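# Unpeg postcards onto mat, clothespins into box

## Task

Remove every postcard hanging on the line and lay them in one flat pile on the mat; put every clothespin inside the box.

## Robot and tools

Robot: two arms, left_arm and right_arm, each with a two-finger gripper and a wrist camera. Calibrated bases in the scene frame: left_arm at (+0.007, +0.368, 0) m, quat_wxyz (+1.000, 0, 0, +0.022); right_arm at (+0.031, -0.248, 0) m, quat_wxyz (+1.000, 0, 0, -0.021). A two-camera stand is fixed to the floor behind the arms. Loose objects may occasionally get a brief push from outside.

Frames: the scene frame has its origin at table height, halfway between the nominal bases; +z is up, +x points out over the table, and left_arm sits on the +y side (arm names do not match image sides). Reported positions (metres), quaternions (wxyz), velocities and move targets use the scene frame. Offsets in a call use the current Hand target's own axes. Gripper axes: fingers point along +z and open and close along y. end_effector_position is the spot between the pads, about 1 cm short of the fingertips. Printed poses can be off by a few cm, more at long reach.

execute_actions(actions, cameras): actions is a list of actions; each action is up to 15 rows, one row per 1/30 s step; a short action repeats its final row to fill 15 steps. Each row has 14 numbers in [-1, 1]: dx, dy, dz, rx, ry, rz, opening for left_arm, then the same seven for right_arm, always all 14. dx..rz are an offset from the Hand target as it stood when the action began (not from the prior row), in that Hand target's axes; 1.0 = 0.6 m or 180 degrees; rx, ry, rz form one rotation vector. Repeating an offset in a new action moves further. Sending six zeros re-commands the current Hand target. Opening is absolute: +1 fully open (0.093 m), -1 closed. Images return only for an empty actions list or when cameras names them (["all"], a list of names, [] for none). An empty list also shows the scene number.

move(target, speed, blend, opening_speed, grip_force, blocking, cameras): drives both grippers along straight lines toward target. target is one 14-number row laid out as above, or a list of up to 15 such rows; every row is an offset from the Hand targets at the start of the move, not from the previous row. speed: m/s per path, 0.002 to 2.9, default 0.25 (rotation up to twice that in rad/s); one number or one per target. blend: corner rounding in m for lists, default 0 = stop at each point. opening_speed: rate of the opening command per second on the -1..+1 scale, at least 0.2. grip_force: newtons per pad, 10 to 50, one value or one per arm; it persists; lower values close slowly. blocking=false returns after about 0.5 s while the move continues. Paths share a 10 s cap and do not avoid obstacles or the other arm. Faster moves lag and stray more and hit harder. Avoid paths passing near an arm's own base. The result adds a move: line (done, off_target, moving, held, fault, and limits such as paced or held). done means within 10 mm and 2 degrees; it says nothing about contact.

wait(seconds 0 to 10): lets time pass holding commands; a running move continues. stop(): brakes a running move. zoom_image(camera, region [x0, y0, x1, y1], at most 504x504 px, origin top-left): enlarges part of the newest image from cam_head_left, cam_head_right, cam_high, cam_left_wrist or cam_right_wrist (all 896x504). finished_scene(scene): ends the scene for good; the goal must hold without the robot.

Results: Hand target is the last commanded pose after clipping; the gripper often rests short of it, and only a new command (even zeros) pursues it again. If still short, send the gap as an offset. Orientation commands are clipped to 40 degrees from the measured one each step. Check position and tilt after each move and correct. Tool commands lists current commands; to keep a gripper unchanged, resend its value (0 is a real command). grip_measured: motor position, +1 open, -1 closed; pads meet near -0.94; each mm of object width adds about 0.0208; it may read up to 0.02 high. For a firm grip send at least 0.24 below the width reading; to release, send well above it. Joint positions end with the opening in metres. Joint velocities may be summarized as within noise. Joint torques include arm weight; joints 1 to 3 wrap at ±28 N m. Joint ranges (rad): waist -2.618..3.054, shoulder 0..3.142, elbow 0..3.142 (straight 2.901), wrist pitch -1.571..1.571, wrist yaw -1.571..1.571, wrist roll -2.094..2.094.

Avoid: anything leaving the table or resting off it (fails the task); drops, releasing moving parts, slams, hard hits on fixed or heavy things; arms touching or a gripper closing on the other arm's fingers; strain on wrist camera cables; pushing into unreachable poses or holding loads long, which heats motors (MOTOR HOT at 75 °C, fold fault at 90 °C, collapse at 100 °C). Time passes while you think, so keep reasoning short.

Each tool is called after "Call:" as name(argument=value, ...), one argument or row to a line, values as JSON.

## Session

Call:
execute_actions(
  actions=[],
)

Scene clock: 0.00 s.
left_arm: end_effector_position=(+0.2677, +0.4320, +0.1108) grip_measured=+1.000 end_effector_quat_wxyz=(+0.517, -0.165, +0.840, -0.019) | right_arm: end_effector_position=(+0.2577, -0.2651, +0.1806) grip_measured=+1.000 end_effector_quat_wxyz=(+0.565, +0.215, +0.796, +0.039)
Joint positions: left_arm=[0.304 0.633 0.211 -0.069 0.168 -0.141 0.093] | right_arm=[0.22 0.287 0.374 -0.479 0.347 0.473 0.093]
Joint velocities: within noise
Joint torques (N m): no reading
Heat: left arm: 31 °C; right arm: 36 °C.
Hand target: left_arm +0.2689, +0.4325, +0.1149; +0.520, -0.164, +0.838, -0.018 | right_arm +0.2573, -0.2651, +0.1820; +0.564, +0.215, +0.796, +0.039
Tool commands: left_gripper/opening=+1.0 right_gripper/opening=+1.0

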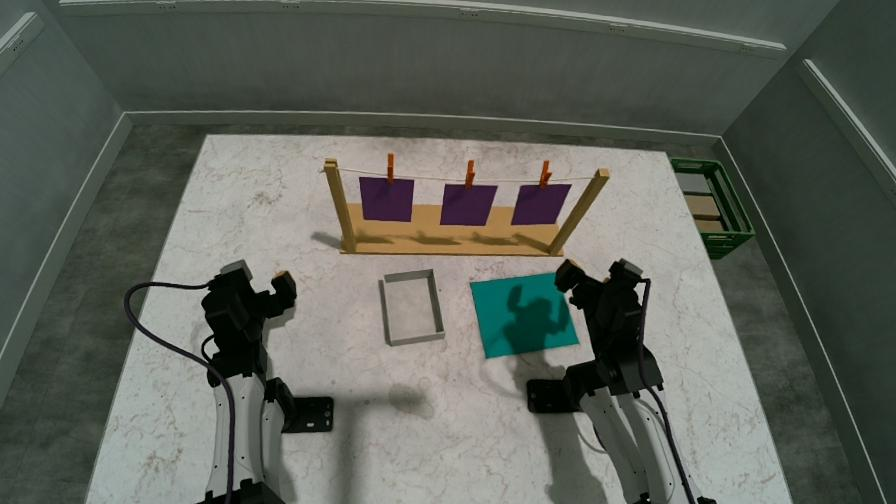

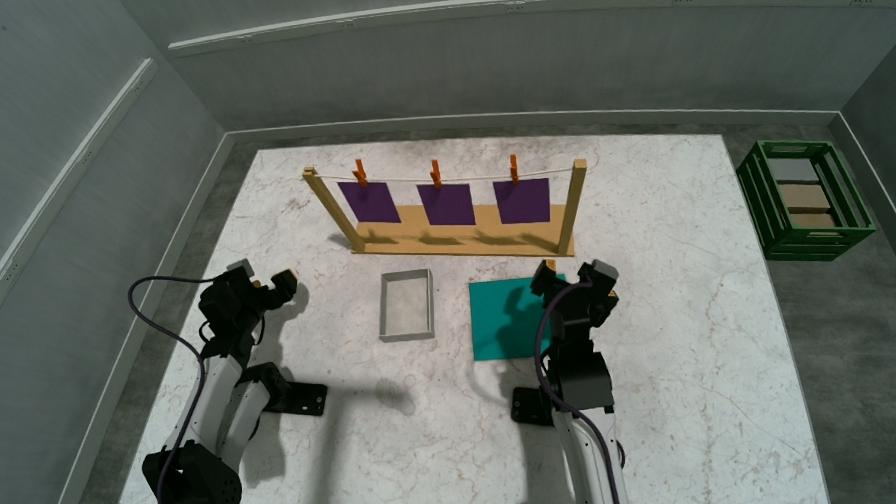

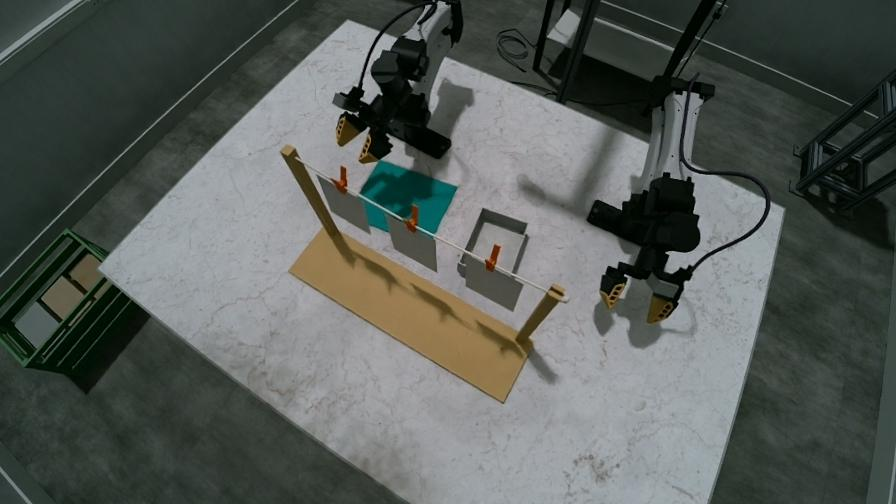

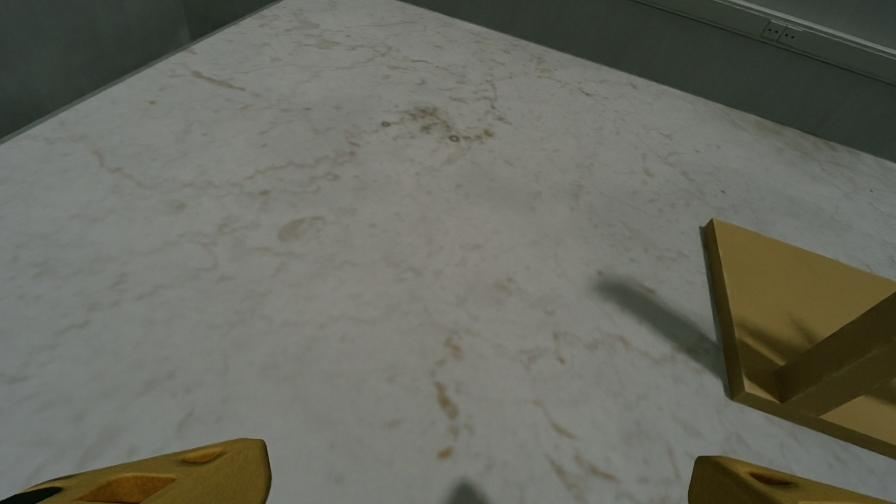

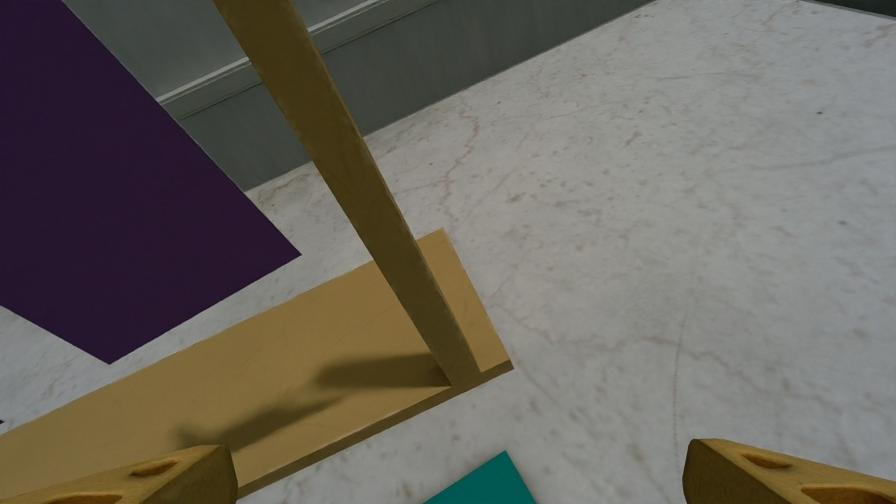

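Call:
zoom_image(
  camera="cam_head_left",
  region=[310, 140, 630, 370],
)

Call:
zoom_image(
  camera="cam_high",
  region=[270, 130, 590, 410],
)

Call:
zoom_image(
  camera="cam_head_right",
  region=[290, 140, 610, 370],
)

Scaled by 1.575 from the camera's 896x504 image, which has a finer 1280x720 frame.

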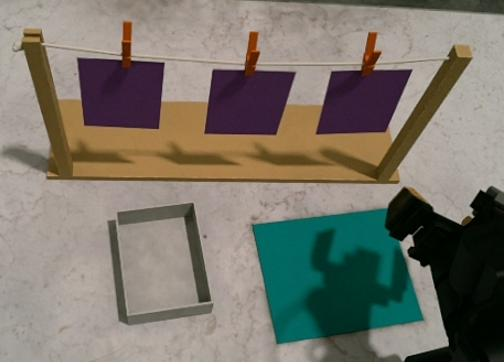

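Scaled by 1.575 from the camera's 896x504 image, which has a finer 1280x720 frame.

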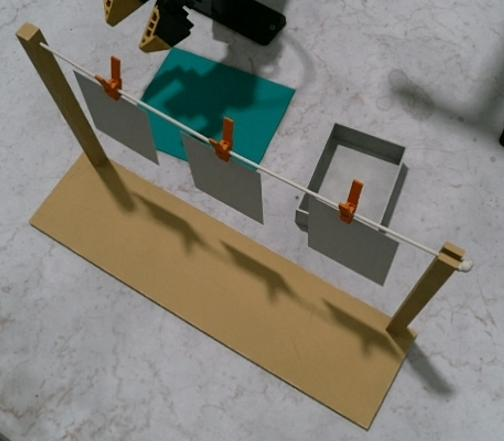

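Scaled by 1.575 from the camera's 896x504 image, which has a finer 1280x720 frame.

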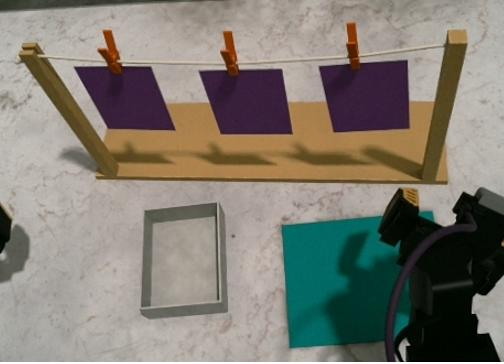

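Call:
move(
  target=[-0.1758,-0.0567,-0.1338,0.0666,-0.1451,0.0831,1,-0.0643,0.0287,-0.1327,-0.0802,-0.1057,-0.1157,1],
  cameras=["all"],
)

Scene clock: 26.63 s.
left_arm: end_effector_position=(+0.2495, +0.4205, +0.2338) grip_measured=+1.000 end_effector_quat_wxyz=(+0.694, -0.015, +0.720, -0.011) | right_arm: end_effector_position=(+0.2045, -0.2467, +0.2463) grip_measured=+1.000 end_effector_quat_wxyz=(+0.645, +0.003, +0.764, -0.019)
Joint positions: left_arm=[0.569 0.315 0.267 0.002 0.607 -0.011 0.093] | right_arm=[0.723 0.011 0.535 -0.746 0.701 0.119 0.093]
Joint torques (N m): left_arm=[0.32 1.88 10.22 2.28 0.21 0.04] | right_arm=[0.43 2.93 8.53 1.68 0.15 -0.01]
Heat: left arm: 35 °C; right arm: 44 °C.
Hand target: left_arm +0.2498, +0.4201, +0.2497; +0.707, +0.000, +0.707, +0.000 | right_arm +0.1999, -0.2501, +0.2500; +0.707, +0.001, +0.707, +0.000
Off the commanded pose: left_arm 0.016 m, 3 deg | right_arm 0.007 m, 10 deg.
joint sent to its limit (right arm) — joint 2 (shoulder), lower limit. The joint targets are off in orientation, not in position.
move: off_target (left_arm, right_arm)

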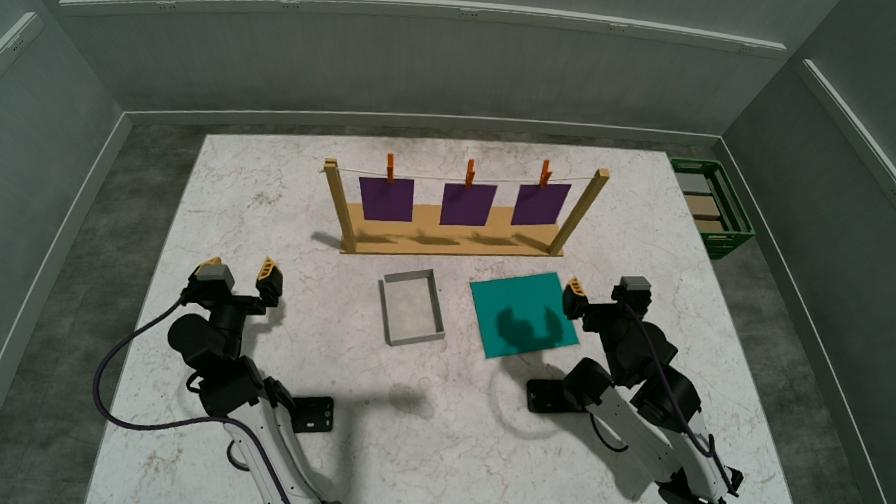

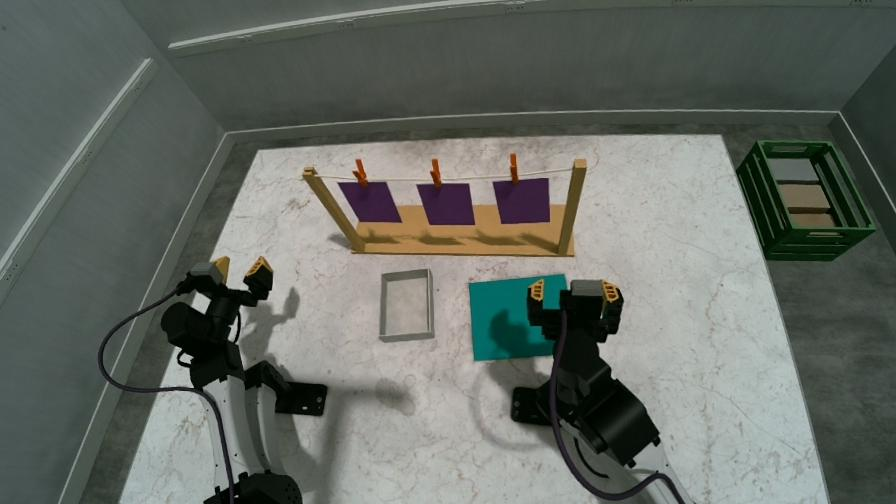

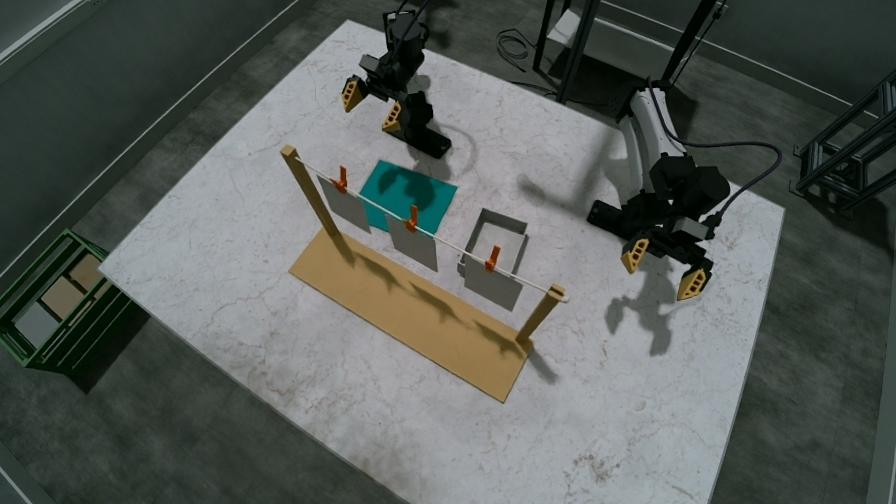

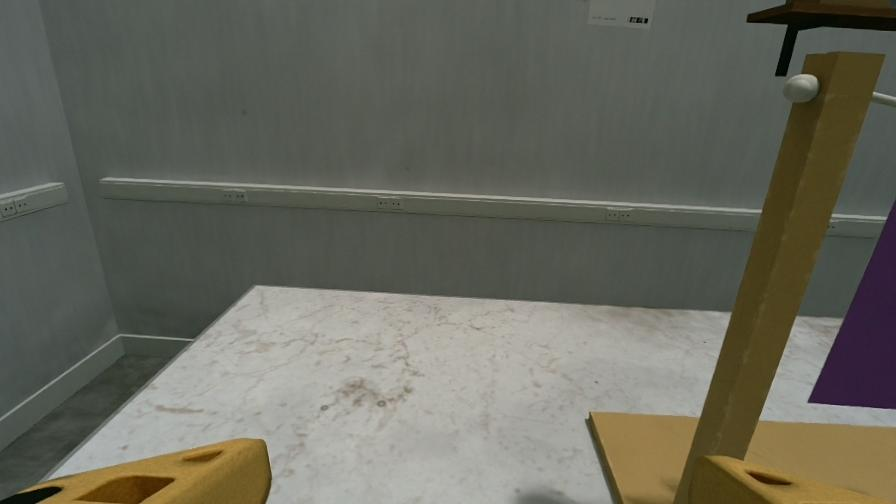

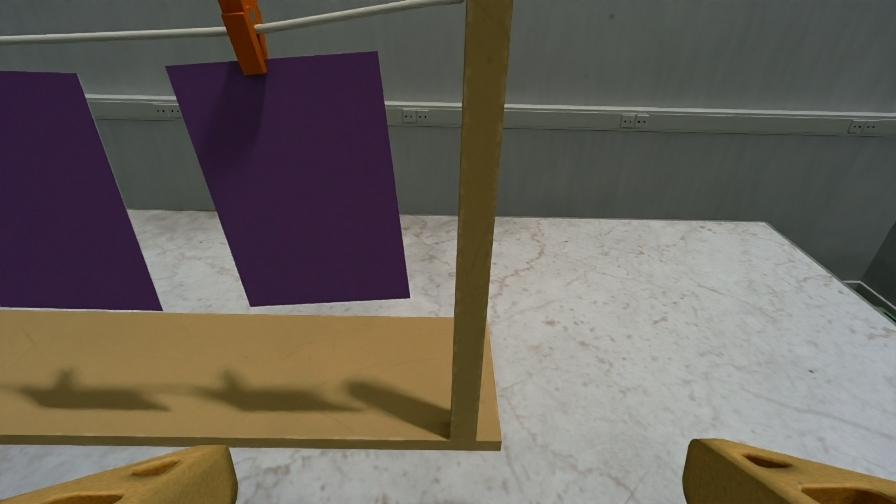

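Call:
move(
  target=[0,-0.2,0,0,0,0,1,-0.05,0.1667,0.0833,0,0,0,1],
  cameras=["cam_left_wrist","cam_right_wrist"],
)

Scene clock: 33.17 s.
left_arm: end_effector_position=(+0.2484, +0.2985, +0.2354) grip_measured=+1.000 end_effector_quat_wxyz=(+0.696, +0.012, +0.718, +0.002) | right_arm: end_effector_position=(+0.2482, -0.1493, +0.2844) grip_measured=+1.000 end_effector_quat_wxyz=(+0.709, +0.001, +0.706, +0.011)
Joint positions: left_arm=[-0.786 0.381 0.268 0.071 -0.729 -0.008 0.093] | right_arm=[1.141 0.482 0.43 0.062 1.084 0.009 0.093]
Joint torques (N m): left_arm=[-0.02 1.98 10.21 2.22 -0.05 0.01] | right_arm=[-0.53 2.21 7.61 1.67 0.06 -0.24]
Heat: left arm: 36 °C; right arm: 44 °C.
Hand target: left_arm +0.2497, +0.3000, +0.2497; +0.707, +0.000, +0.707, +0.000 | right_arm +0.2499, -0.1501, +0.2801; +0.707, +0.001, +0.707, +0.000
Off the commanded pose: left_arm 0.014 m, 2 deg | right_arm 0.005 m, 1 deg.
move: off_target (left_arm)
Images, in order (width x height): cam_left_wrist 896x504, cam_right_wrist 896x504.

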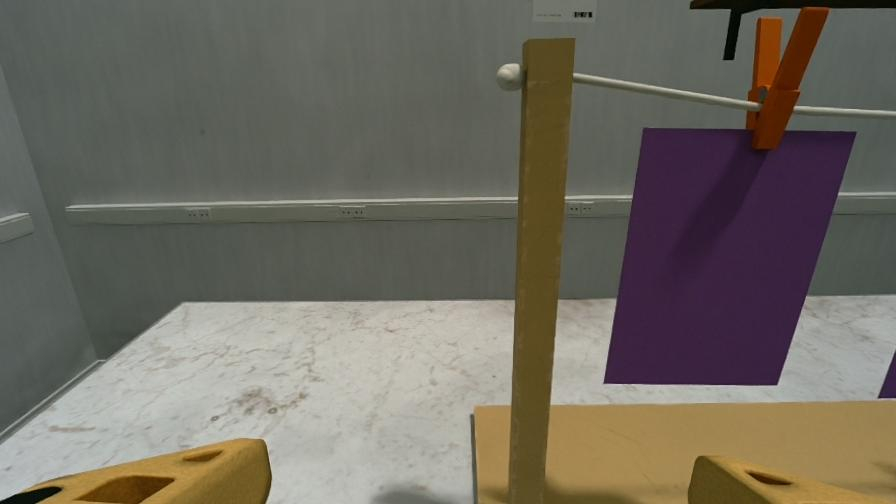

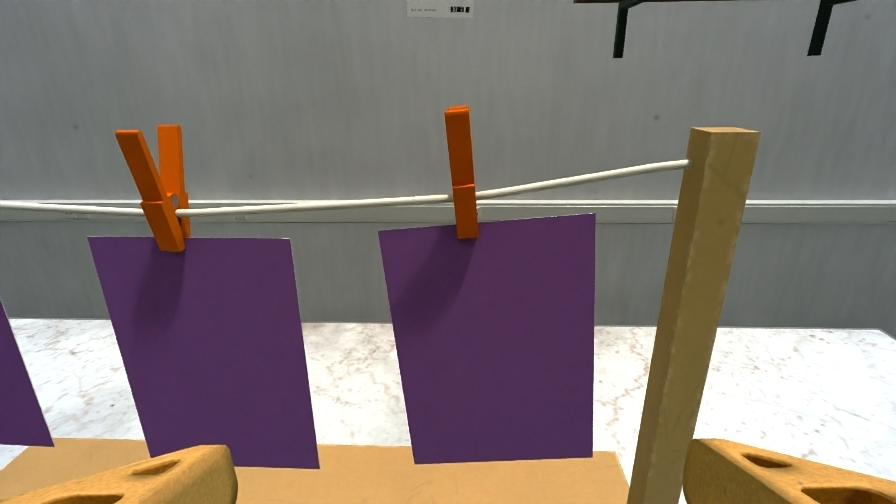

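Call:
move(
  target=[0,0,0,0,0,0,1,0.1,0,0,0,0,0,1],
  cameras=["cam_right_wrist"],
)

Call:
move(
  target=[0,0,0,0,0,0,1,0,0.15,0,0,0,0,1],
  cameras=["cam_right_wrist"],
)

Scene clock: 50.33 s.
left_arm: end_effector_position=(+0.2484, +0.2985, +0.2357) grip_measured=+1.000 end_effector_quat_wxyz=(+0.696, +0.012, +0.717, +0.002) | right_arm: end_effector_position=(+0.2496, -0.1474, +0.2225) grip_measured=+1.000 end_effector_quat_wxyz=(+0.707, -0.002, +0.708, +0.006)
Joint positions: left_arm=[-0.786 0.381 0.268 0.073 -0.729 -0.007 0.093] | right_arm=[1.138 0.47 0.19 0.277 1.085 0.008 0.093]
Joint torques (N m): left_arm=[0.01 2.03 10.19 2.24 -0.05 0.01] | right_arm=[-0.42 1.01 7.76 1.73 0.06 -0.23]
Heat: left arm: 38 °C; right arm: 45 °C.
Hand target: left_arm +0.2497, +0.3000, +0.2498; +0.707, +0.000, +0.707, +0.000 | right_arm +0.2500, -0.1501, +0.2201; +0.707, +0.001, +0.707, +0.000
Off the commanded pose: left_arm 0.014 m, 2 deg | right_arm 0.004 m, 1 deg.
move: off_target (left_arm)
Images, in order (width x height): cam_right_wrist 896x504.

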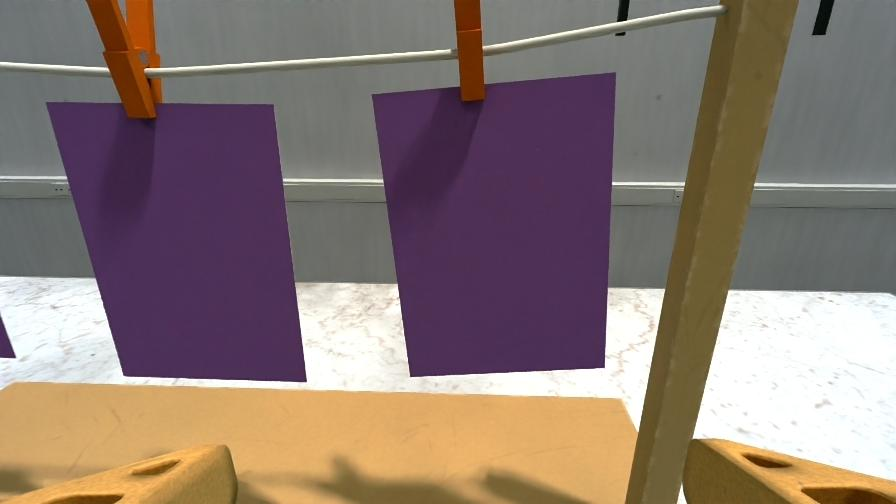

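Scene clock: 52.03 s.
left_arm: end_effector_position=(+0.2484, +0.2985, +0.2357) grip_measured=+1.000 end_effector_quat_wxyz=(+0.696, +0.012, +0.717, +0.002) | right_arm: end_effector_position=(+0.2503, -0.0607, +0.2213) grip_measured=+1.000 end_effector_quat_wxyz=(+0.707, +0.002, +0.707, +0.004)
Joint positions: left_arm=[-0.786 0.381 0.268 0.073 -0.729 -0.007 0.093] | right_arm=[1.345 1.108 0.335 0.77 1.299 0.011 0.093]
Joint torques (N m): left_arm=[0.01 2.04 10.21 2.23 -0.05 0.02] | right_arm=[0.29 -1.22 7.73 1.55 0.06 -0.24]
Heat: left arm: 38 °C; right arm: 45 °C.
Hand target: left_arm +0.2497, +0.3000, +0.2497; +0.707, +0.000, +0.707, +0.000 | right_arm +0.2500, -0.0600, +0.2202; +0.707, +0.001, +0.707, +0.000
Off the commanded pose: left_arm 0.014 m, 2 deg | right_arm 0.001 m, 0 deg.
move: off_target (left_arm)
Images, in order (width x height): cam_right_wrist 896x504.

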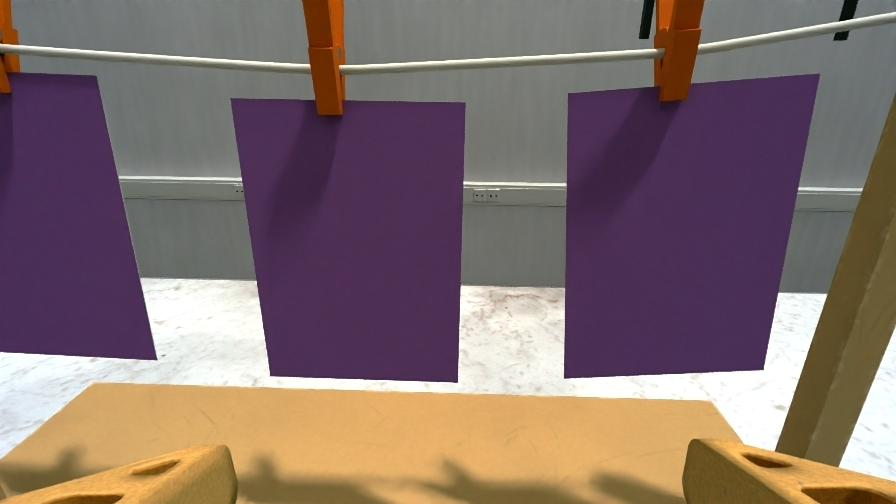

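Call:
move(
  target=[0,0,0,0,0.0833,0,1,0,0,0,0,0.0833,0,1],
  cameras=["cam_left_wrist","cam_right_wrist"],
)

Scene clock: 67.87 s.
left_arm: end_effector_position=(+0.2492, +0.3009, +0.2420) grip_measured=+1.000 end_effector_quat_wxyz=(+0.608, +0.007, +0.794, +0.010) | right_arm: end_effector_position=(+0.2481, -0.0629, +0.2165) grip_measured=+1.000 end_effector_quat_wxyz=(+0.612, -0.007, +0.790, -0.006)
Joint positions: left_arm=[-0.751 0.524 0.546 -0.367 -0.686 -0.198 0.093] | right_arm=[1.327 1.049 0.675 -0.37 1.193 0.689 0.093]
Joint torques (N m): left_arm=[0.36 1.44 10.3 1.89 0.08 -0.23] | right_arm=[-0.49 -1.28 10.73 1.16 0.3 0.04]
Heat: left arm: 39 °C; right arm: 46 °C.
Hand target: left_arm +0.2497, +0.3000, +0.2496; +0.609, +0.001, +0.793, +0.000 | right_arm +0.2500, -0.0600, +0.2202; +0.609, +0.000, +0.793, +0.000
Off the commanded pose: left_arm 0.008 m, 1 deg | right_arm 0.005 m, 1 deg.
move: done
Images, in order (width x height): cam_left_wrist 896x504, cam_right_wrist 896x504.

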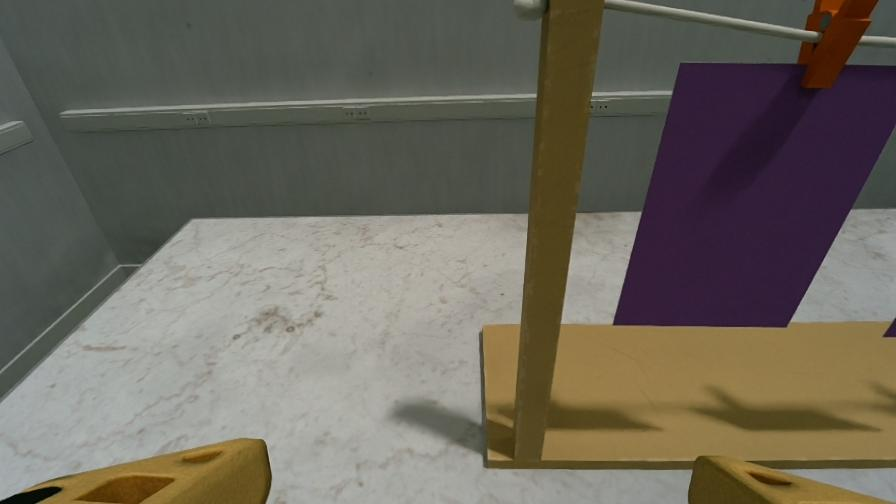

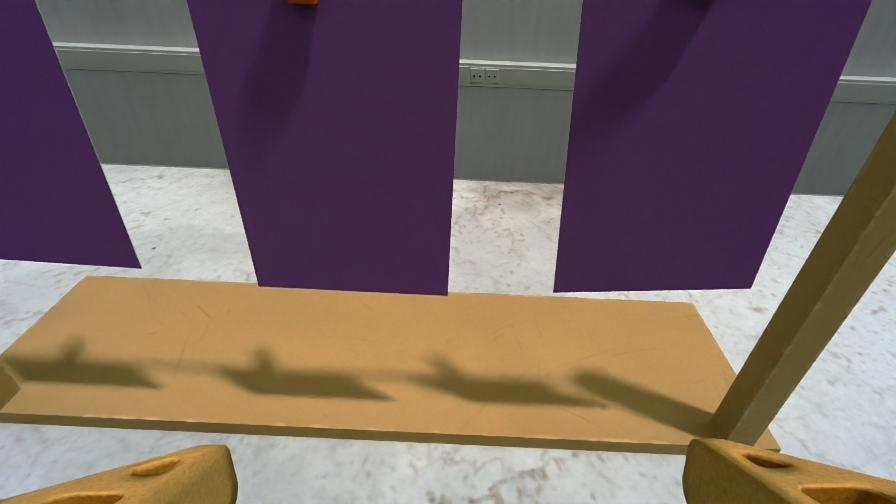

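Call:
move(
  target=[0.0589,-0.25,0.1021,0.3314,-0.0755,0.0437,0,-0.0837,-0.183,-0.0742,0,-0.0833,0,1],
  cameras=["all"],
)

Scene clock: 122.50 s.
left_arm: end_effector_position=(+0.2950, +0.1509, +0.1901) grip_measured=+0.002 end_effector_quat_wxyz=(+0.602, +0.352, +0.624, -0.353) | right_arm: end_effector_position=(+0.2207, -0.1693, +0.2815) grip_measured=+1.000 end_effector_quat_wxyz=(+0.706, +0.000, +0.708, +0.000)
Joint positions: left_arm=[-0.38 1.333 0.338 0.959 0.707 0.007 0.045] | right_arm=[1.344 0.326 0.429 -0.115 1.302 0.01 0.093]
Joint torques (N m): left_arm=[0.38 -2.52 8.64 2.17 0.21 -0.11] | right_arm=[0.58 1.44 7.2 1.55 0.06 -0.21]
Heat: left arm: 45 °C; right arm: 50 °C.
Hand target: left_arm +0.2996, +0.1500, +0.1998; +0.612, +0.354, +0.612, -0.354 | right_arm +0.2199, -0.1698, +0.2801; +0.707, +0.000, +0.707, +0.000
Off the commanded pose: left_arm 0.011 m, 2 deg | right_arm 0.002 m, 0 deg.
move: off_target (left_arm)

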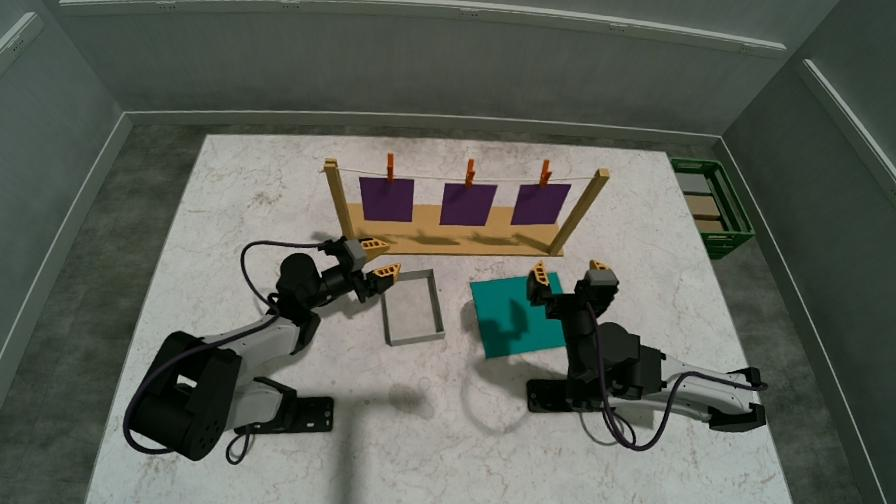

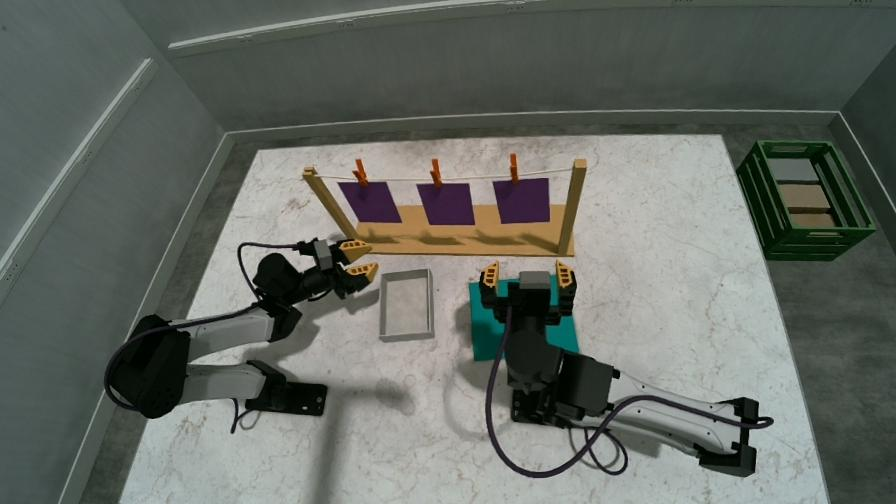

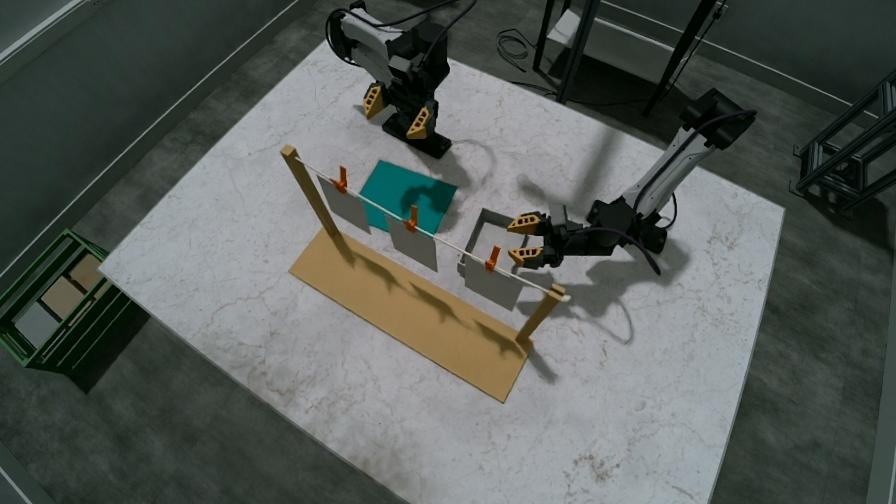

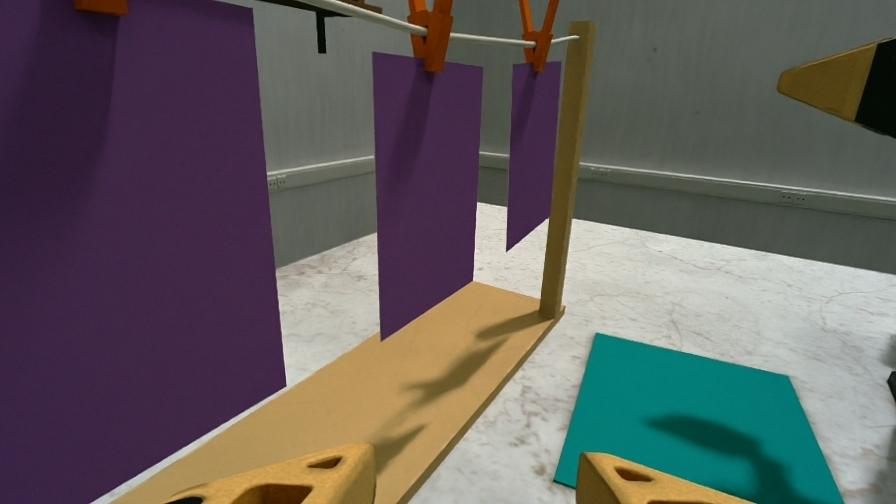

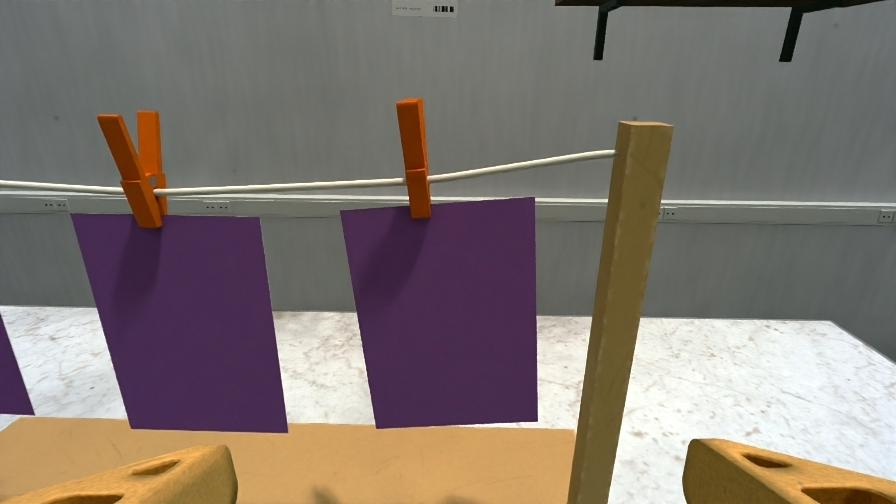

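Call:
zoom_image(
  camera="cam_left_wrist",
  region=[350, 0, 630, 160],
)

Call:
zoom_image(
  camera="cam_head_left",
  region=[270, 200, 470, 320],
)

Call:
zoom_image(
  camera="cam_right_wrist",
  region=[60, 80, 300, 260],
)

Scaled by 1.800 from the camera's 896x504 image, which has a finer 1280x720 frame.

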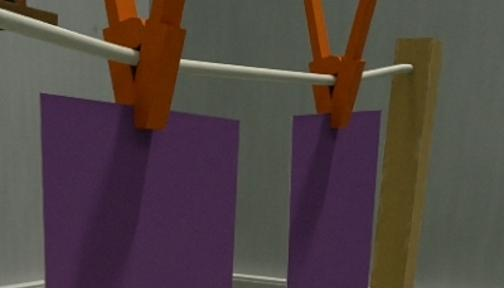

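Scaled by 2.520 from the camera's 896x504 image, which has a finer 1280x720 frame.

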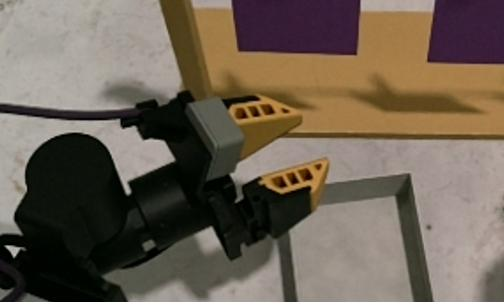

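Scaled by 2.100 from the camera's 896x504 image, which has a finer 1280x720 frame.

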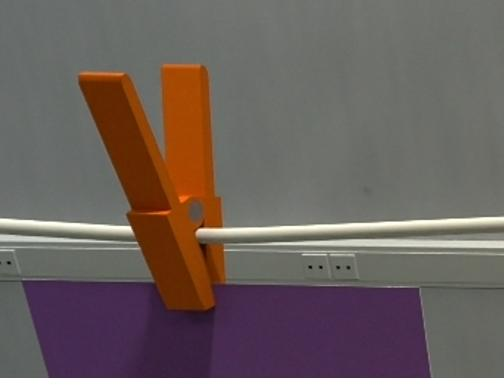

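Call:
move(
  target=[-0.015,0.0245,0.1453,0,0,0,0,0,0,0,0,0,0,1],
  speed=0.1,
  cameras=["cam_head_left","cam_high","cam_left_wrist","cam_right_wrist"],
)

Scene clock: 138.73 s.
left_arm: end_effector_position=(+0.3495, +0.0841, +0.2056) grip_measured=+0.002 end_effector_quat_wxyz=(+0.607, +0.360, +0.612, -0.357) | right_arm: end_effector_position=(+0.2207, -0.1693, +0.2817) grip_measured=+1.000 end_effector_quat_wxyz=(+0.706, +0.000, +0.708, +0.000)
Joint positions: left_arm=[-0.526 1.621 0.644 0.968 0.582 0.006 0.045] | right_arm=[1.344 0.326 0.429 -0.114 1.302 0.009 0.093]
Joint torques (N m): left_arm=[-0.44 -4.79 8.68 2.06 -0.11 -0.12] | right_arm=[0.54 1.44 7.17 1.54 0.05 -0.23]
Heat: left arm: 45 °C; right arm: 50 °C.
Hand target: left_arm +0.3559, +0.0819, +0.2087; +0.612, +0.354, +0.612, -0.353 | right_arm +0.2199, -0.1698, +0.2801; +0.707, +0.000, +0.707, +0.000
Off the commanded pose: left_arm 0.007 m, 1 deg | right_arm 0.002 m, 0 deg.
move: done
Images, in order (width x height): cam_head_left 896x504, cam_high 896x504, cam_left_wrist 896x504, cam_right_wrist 896x504.

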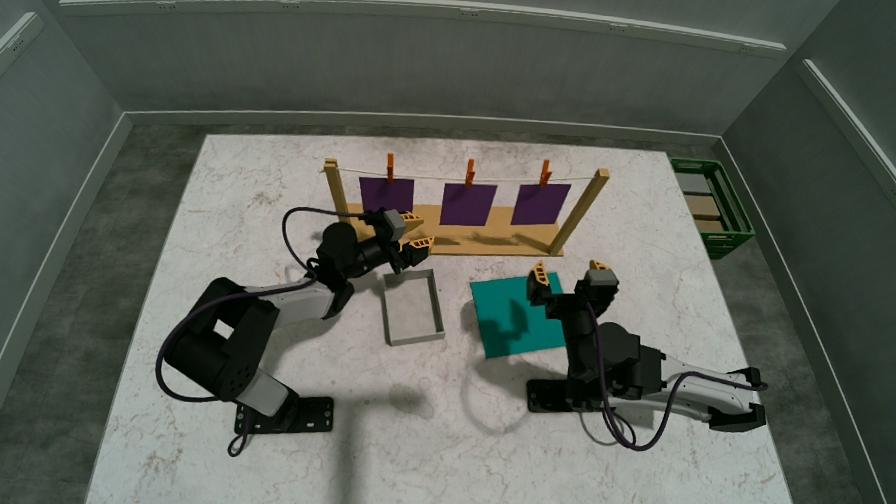

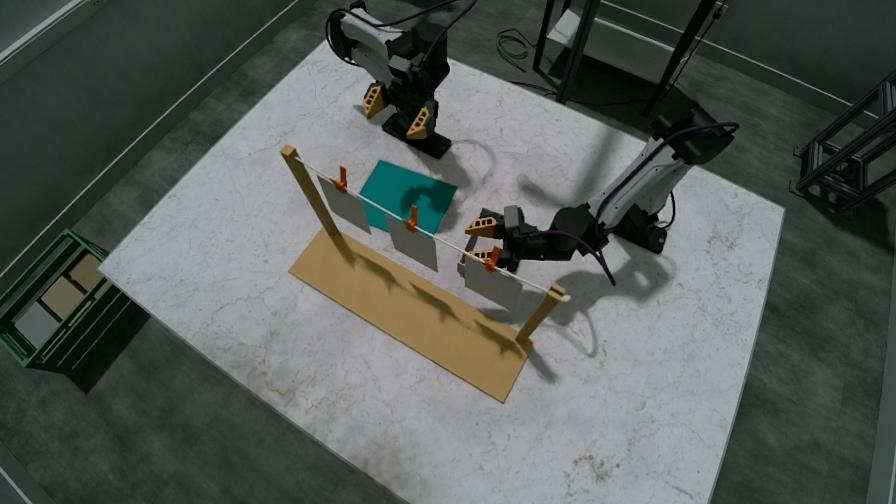

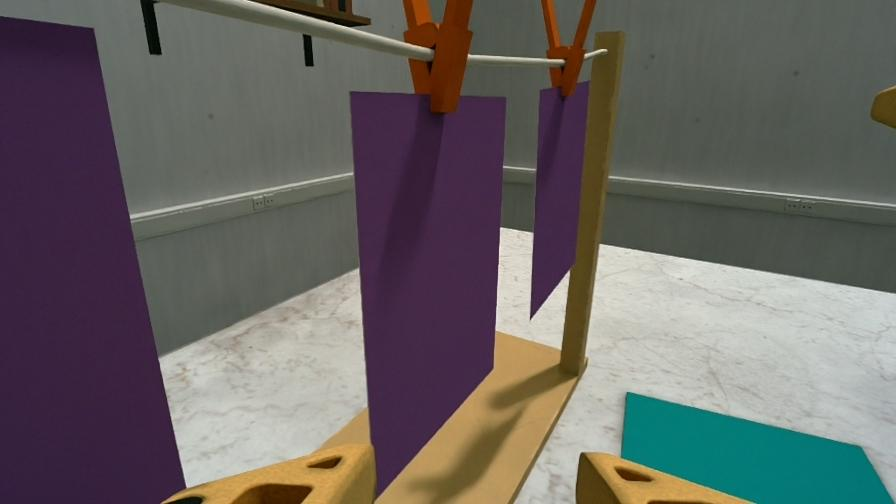

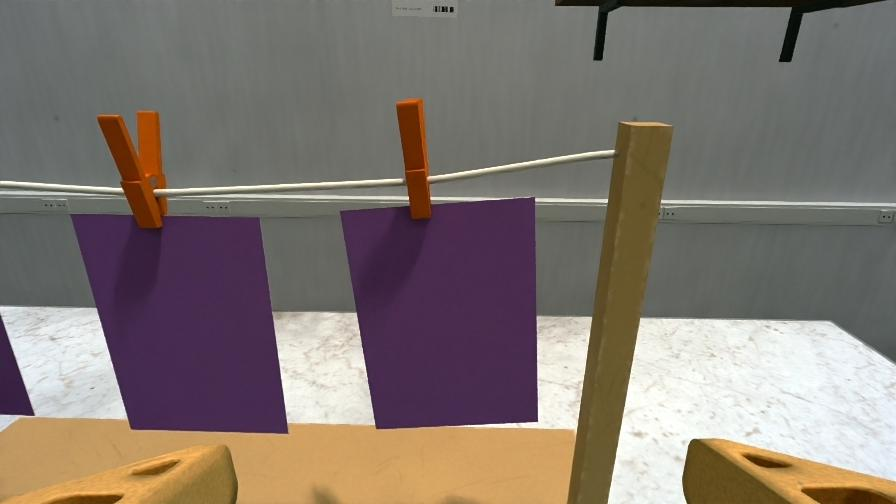

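Call:
move(
  target=[0.005,0.0067,-0.0117,-0.0833,0,0,-0.316,0,0,0,0,0,0,1],
  speed=0.1,
  cameras=["cam_high","cam_left_wrist"],
)

Scene clock: 154.10 s.
left_arm: end_effector_position=(+0.3574, +0.0871, +0.1926) grip_measured=-0.314 end_effector_quat_wxyz=(+0.638, +0.281, +0.664, -0.272) | right_arm: end_effector_position=(+0.2207, -0.1693, +0.2817) grip_measured=+1.000 end_effector_quat_wxyz=(+0.706, +0.000, +0.708, +0.000)
Joint positions: left_arm=[-0.643 1.599 0.591 0.968 0.204 0.006 0.03] | right_arm=[1.344 0.326 0.429 -0.114 1.302 0.009 0.093]
Joint torques (N m): left_arm=[-0.49 -7.86 6.24 2.35 -0.1 -0.11] | right_arm=[0.55 1.46 7.16 1.55 0.07 -0.23]
Heat: left arm: 43 °C; right arm: 49 °C.
Hand target: left_arm +0.3559, +0.0899, +0.2059; +0.653, +0.271, +0.653, -0.271 | right_arm +0.2199, -0.1698, +0.2801; +0.707, +0.000, +0.707, +0.000
Off the commanded pose: left_arm 0.014 m, 2 deg | right_arm 0.002 m, 0 deg.
move: off_target (left_arm)
Images, in order (width x height): cam_high 896x504, cam_left_wrist 896x504.

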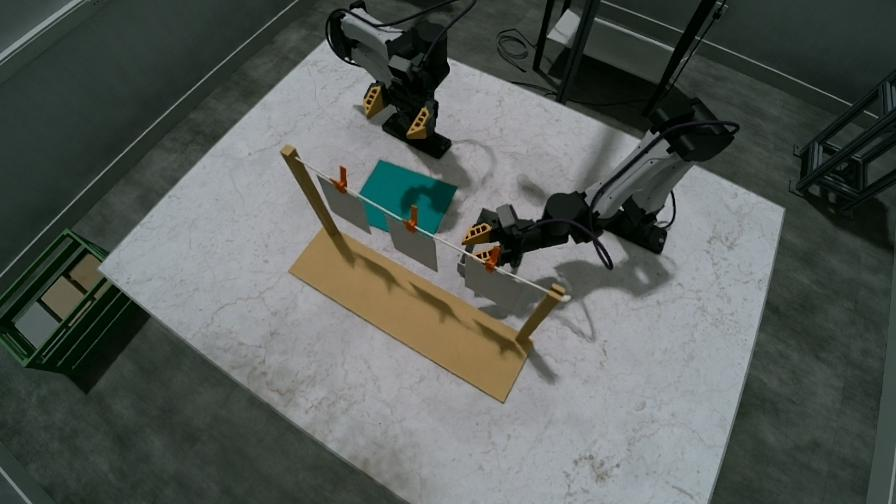

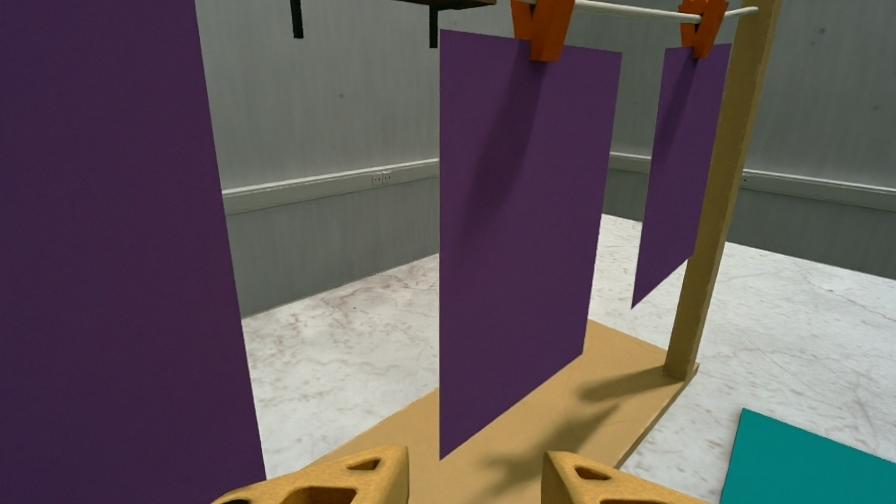

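Call:
move(
  target=[-0.008,0.0167,0.05,0,0,0,-0.316,0,0,0,0,0,0,1],
  speed=0.08,
  cameras=["cam_high","cam_left_wrist","cam_right_wrist"],
)

Scene clock: 159.67 s.
left_arm: end_effector_position=(+0.3775, +0.0760, +0.2105) grip_measured=-0.314 end_effector_quat_wxyz=(+0.654, +0.276, +0.649, -0.273) | right_arm: end_effector_position=(+0.2207, -0.1693, +0.2817) grip_measured=+1.000 end_effector_quat_wxyz=(+0.706, +0.000, +0.708, +0.000)
Joint positions: left_arm=[-0.638 1.655 0.691 0.968 0.204 0.006 0.03] | right_arm=[1.344 0.326 0.429 -0.114 1.302 0.009 0.093]
Joint torques (N m): left_arm=[0.35 -5.14 8.94 2.04 0.02 -0.11] | right_arm=[0.57 1.44 7.15 1.55 0.07 -0.24]
Heat: left arm: 43 °C; right arm: 49 °C.
Hand target: left_arm +0.3842, +0.0757, +0.2106; +0.653, +0.271, +0.653, -0.271 | right_arm +0.2199, -0.1698, +0.2801; +0.707, +0.000, +0.707, +0.000
Off the commanded pose: left_arm 0.007 m, 1 deg | right_arm 0.002 m, 0 deg.
move: done
Images, in order (width x height): cam_high 896x504, cam_left_wrist 896x504, cam_right_wrist 896x504.

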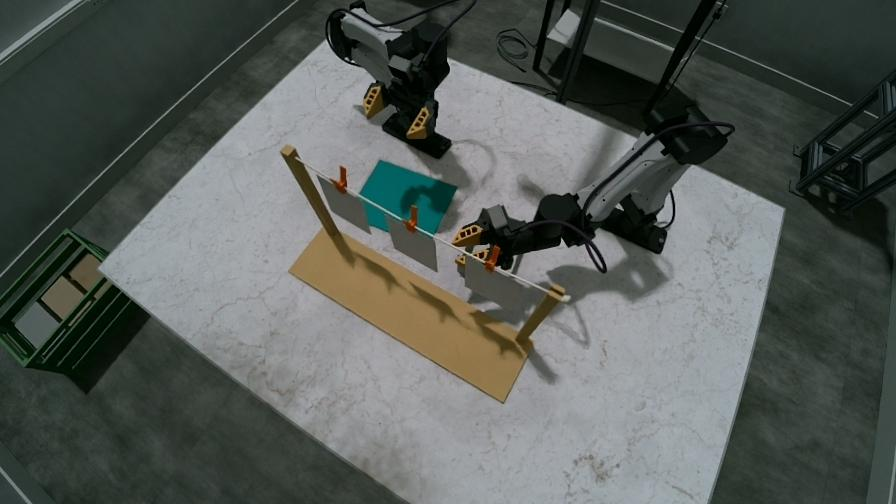

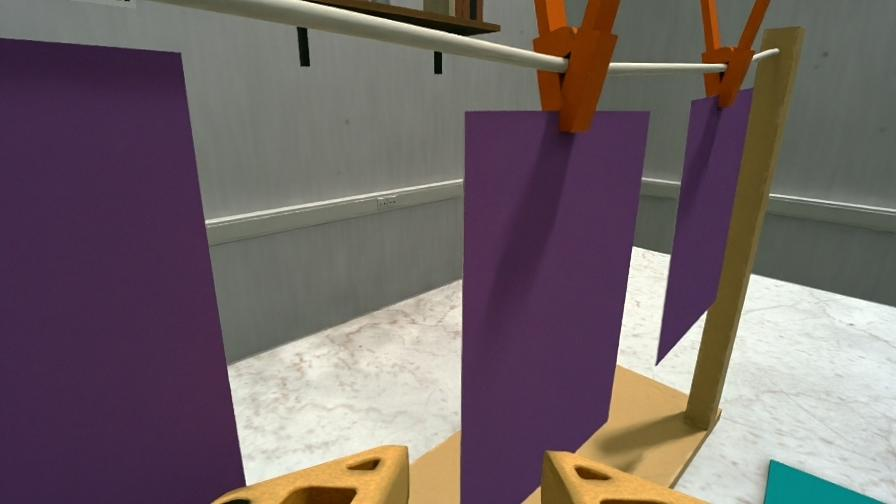

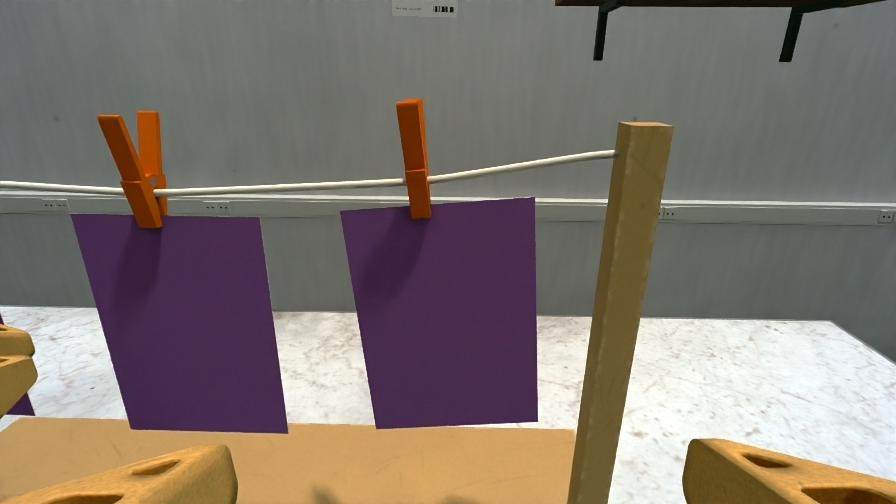

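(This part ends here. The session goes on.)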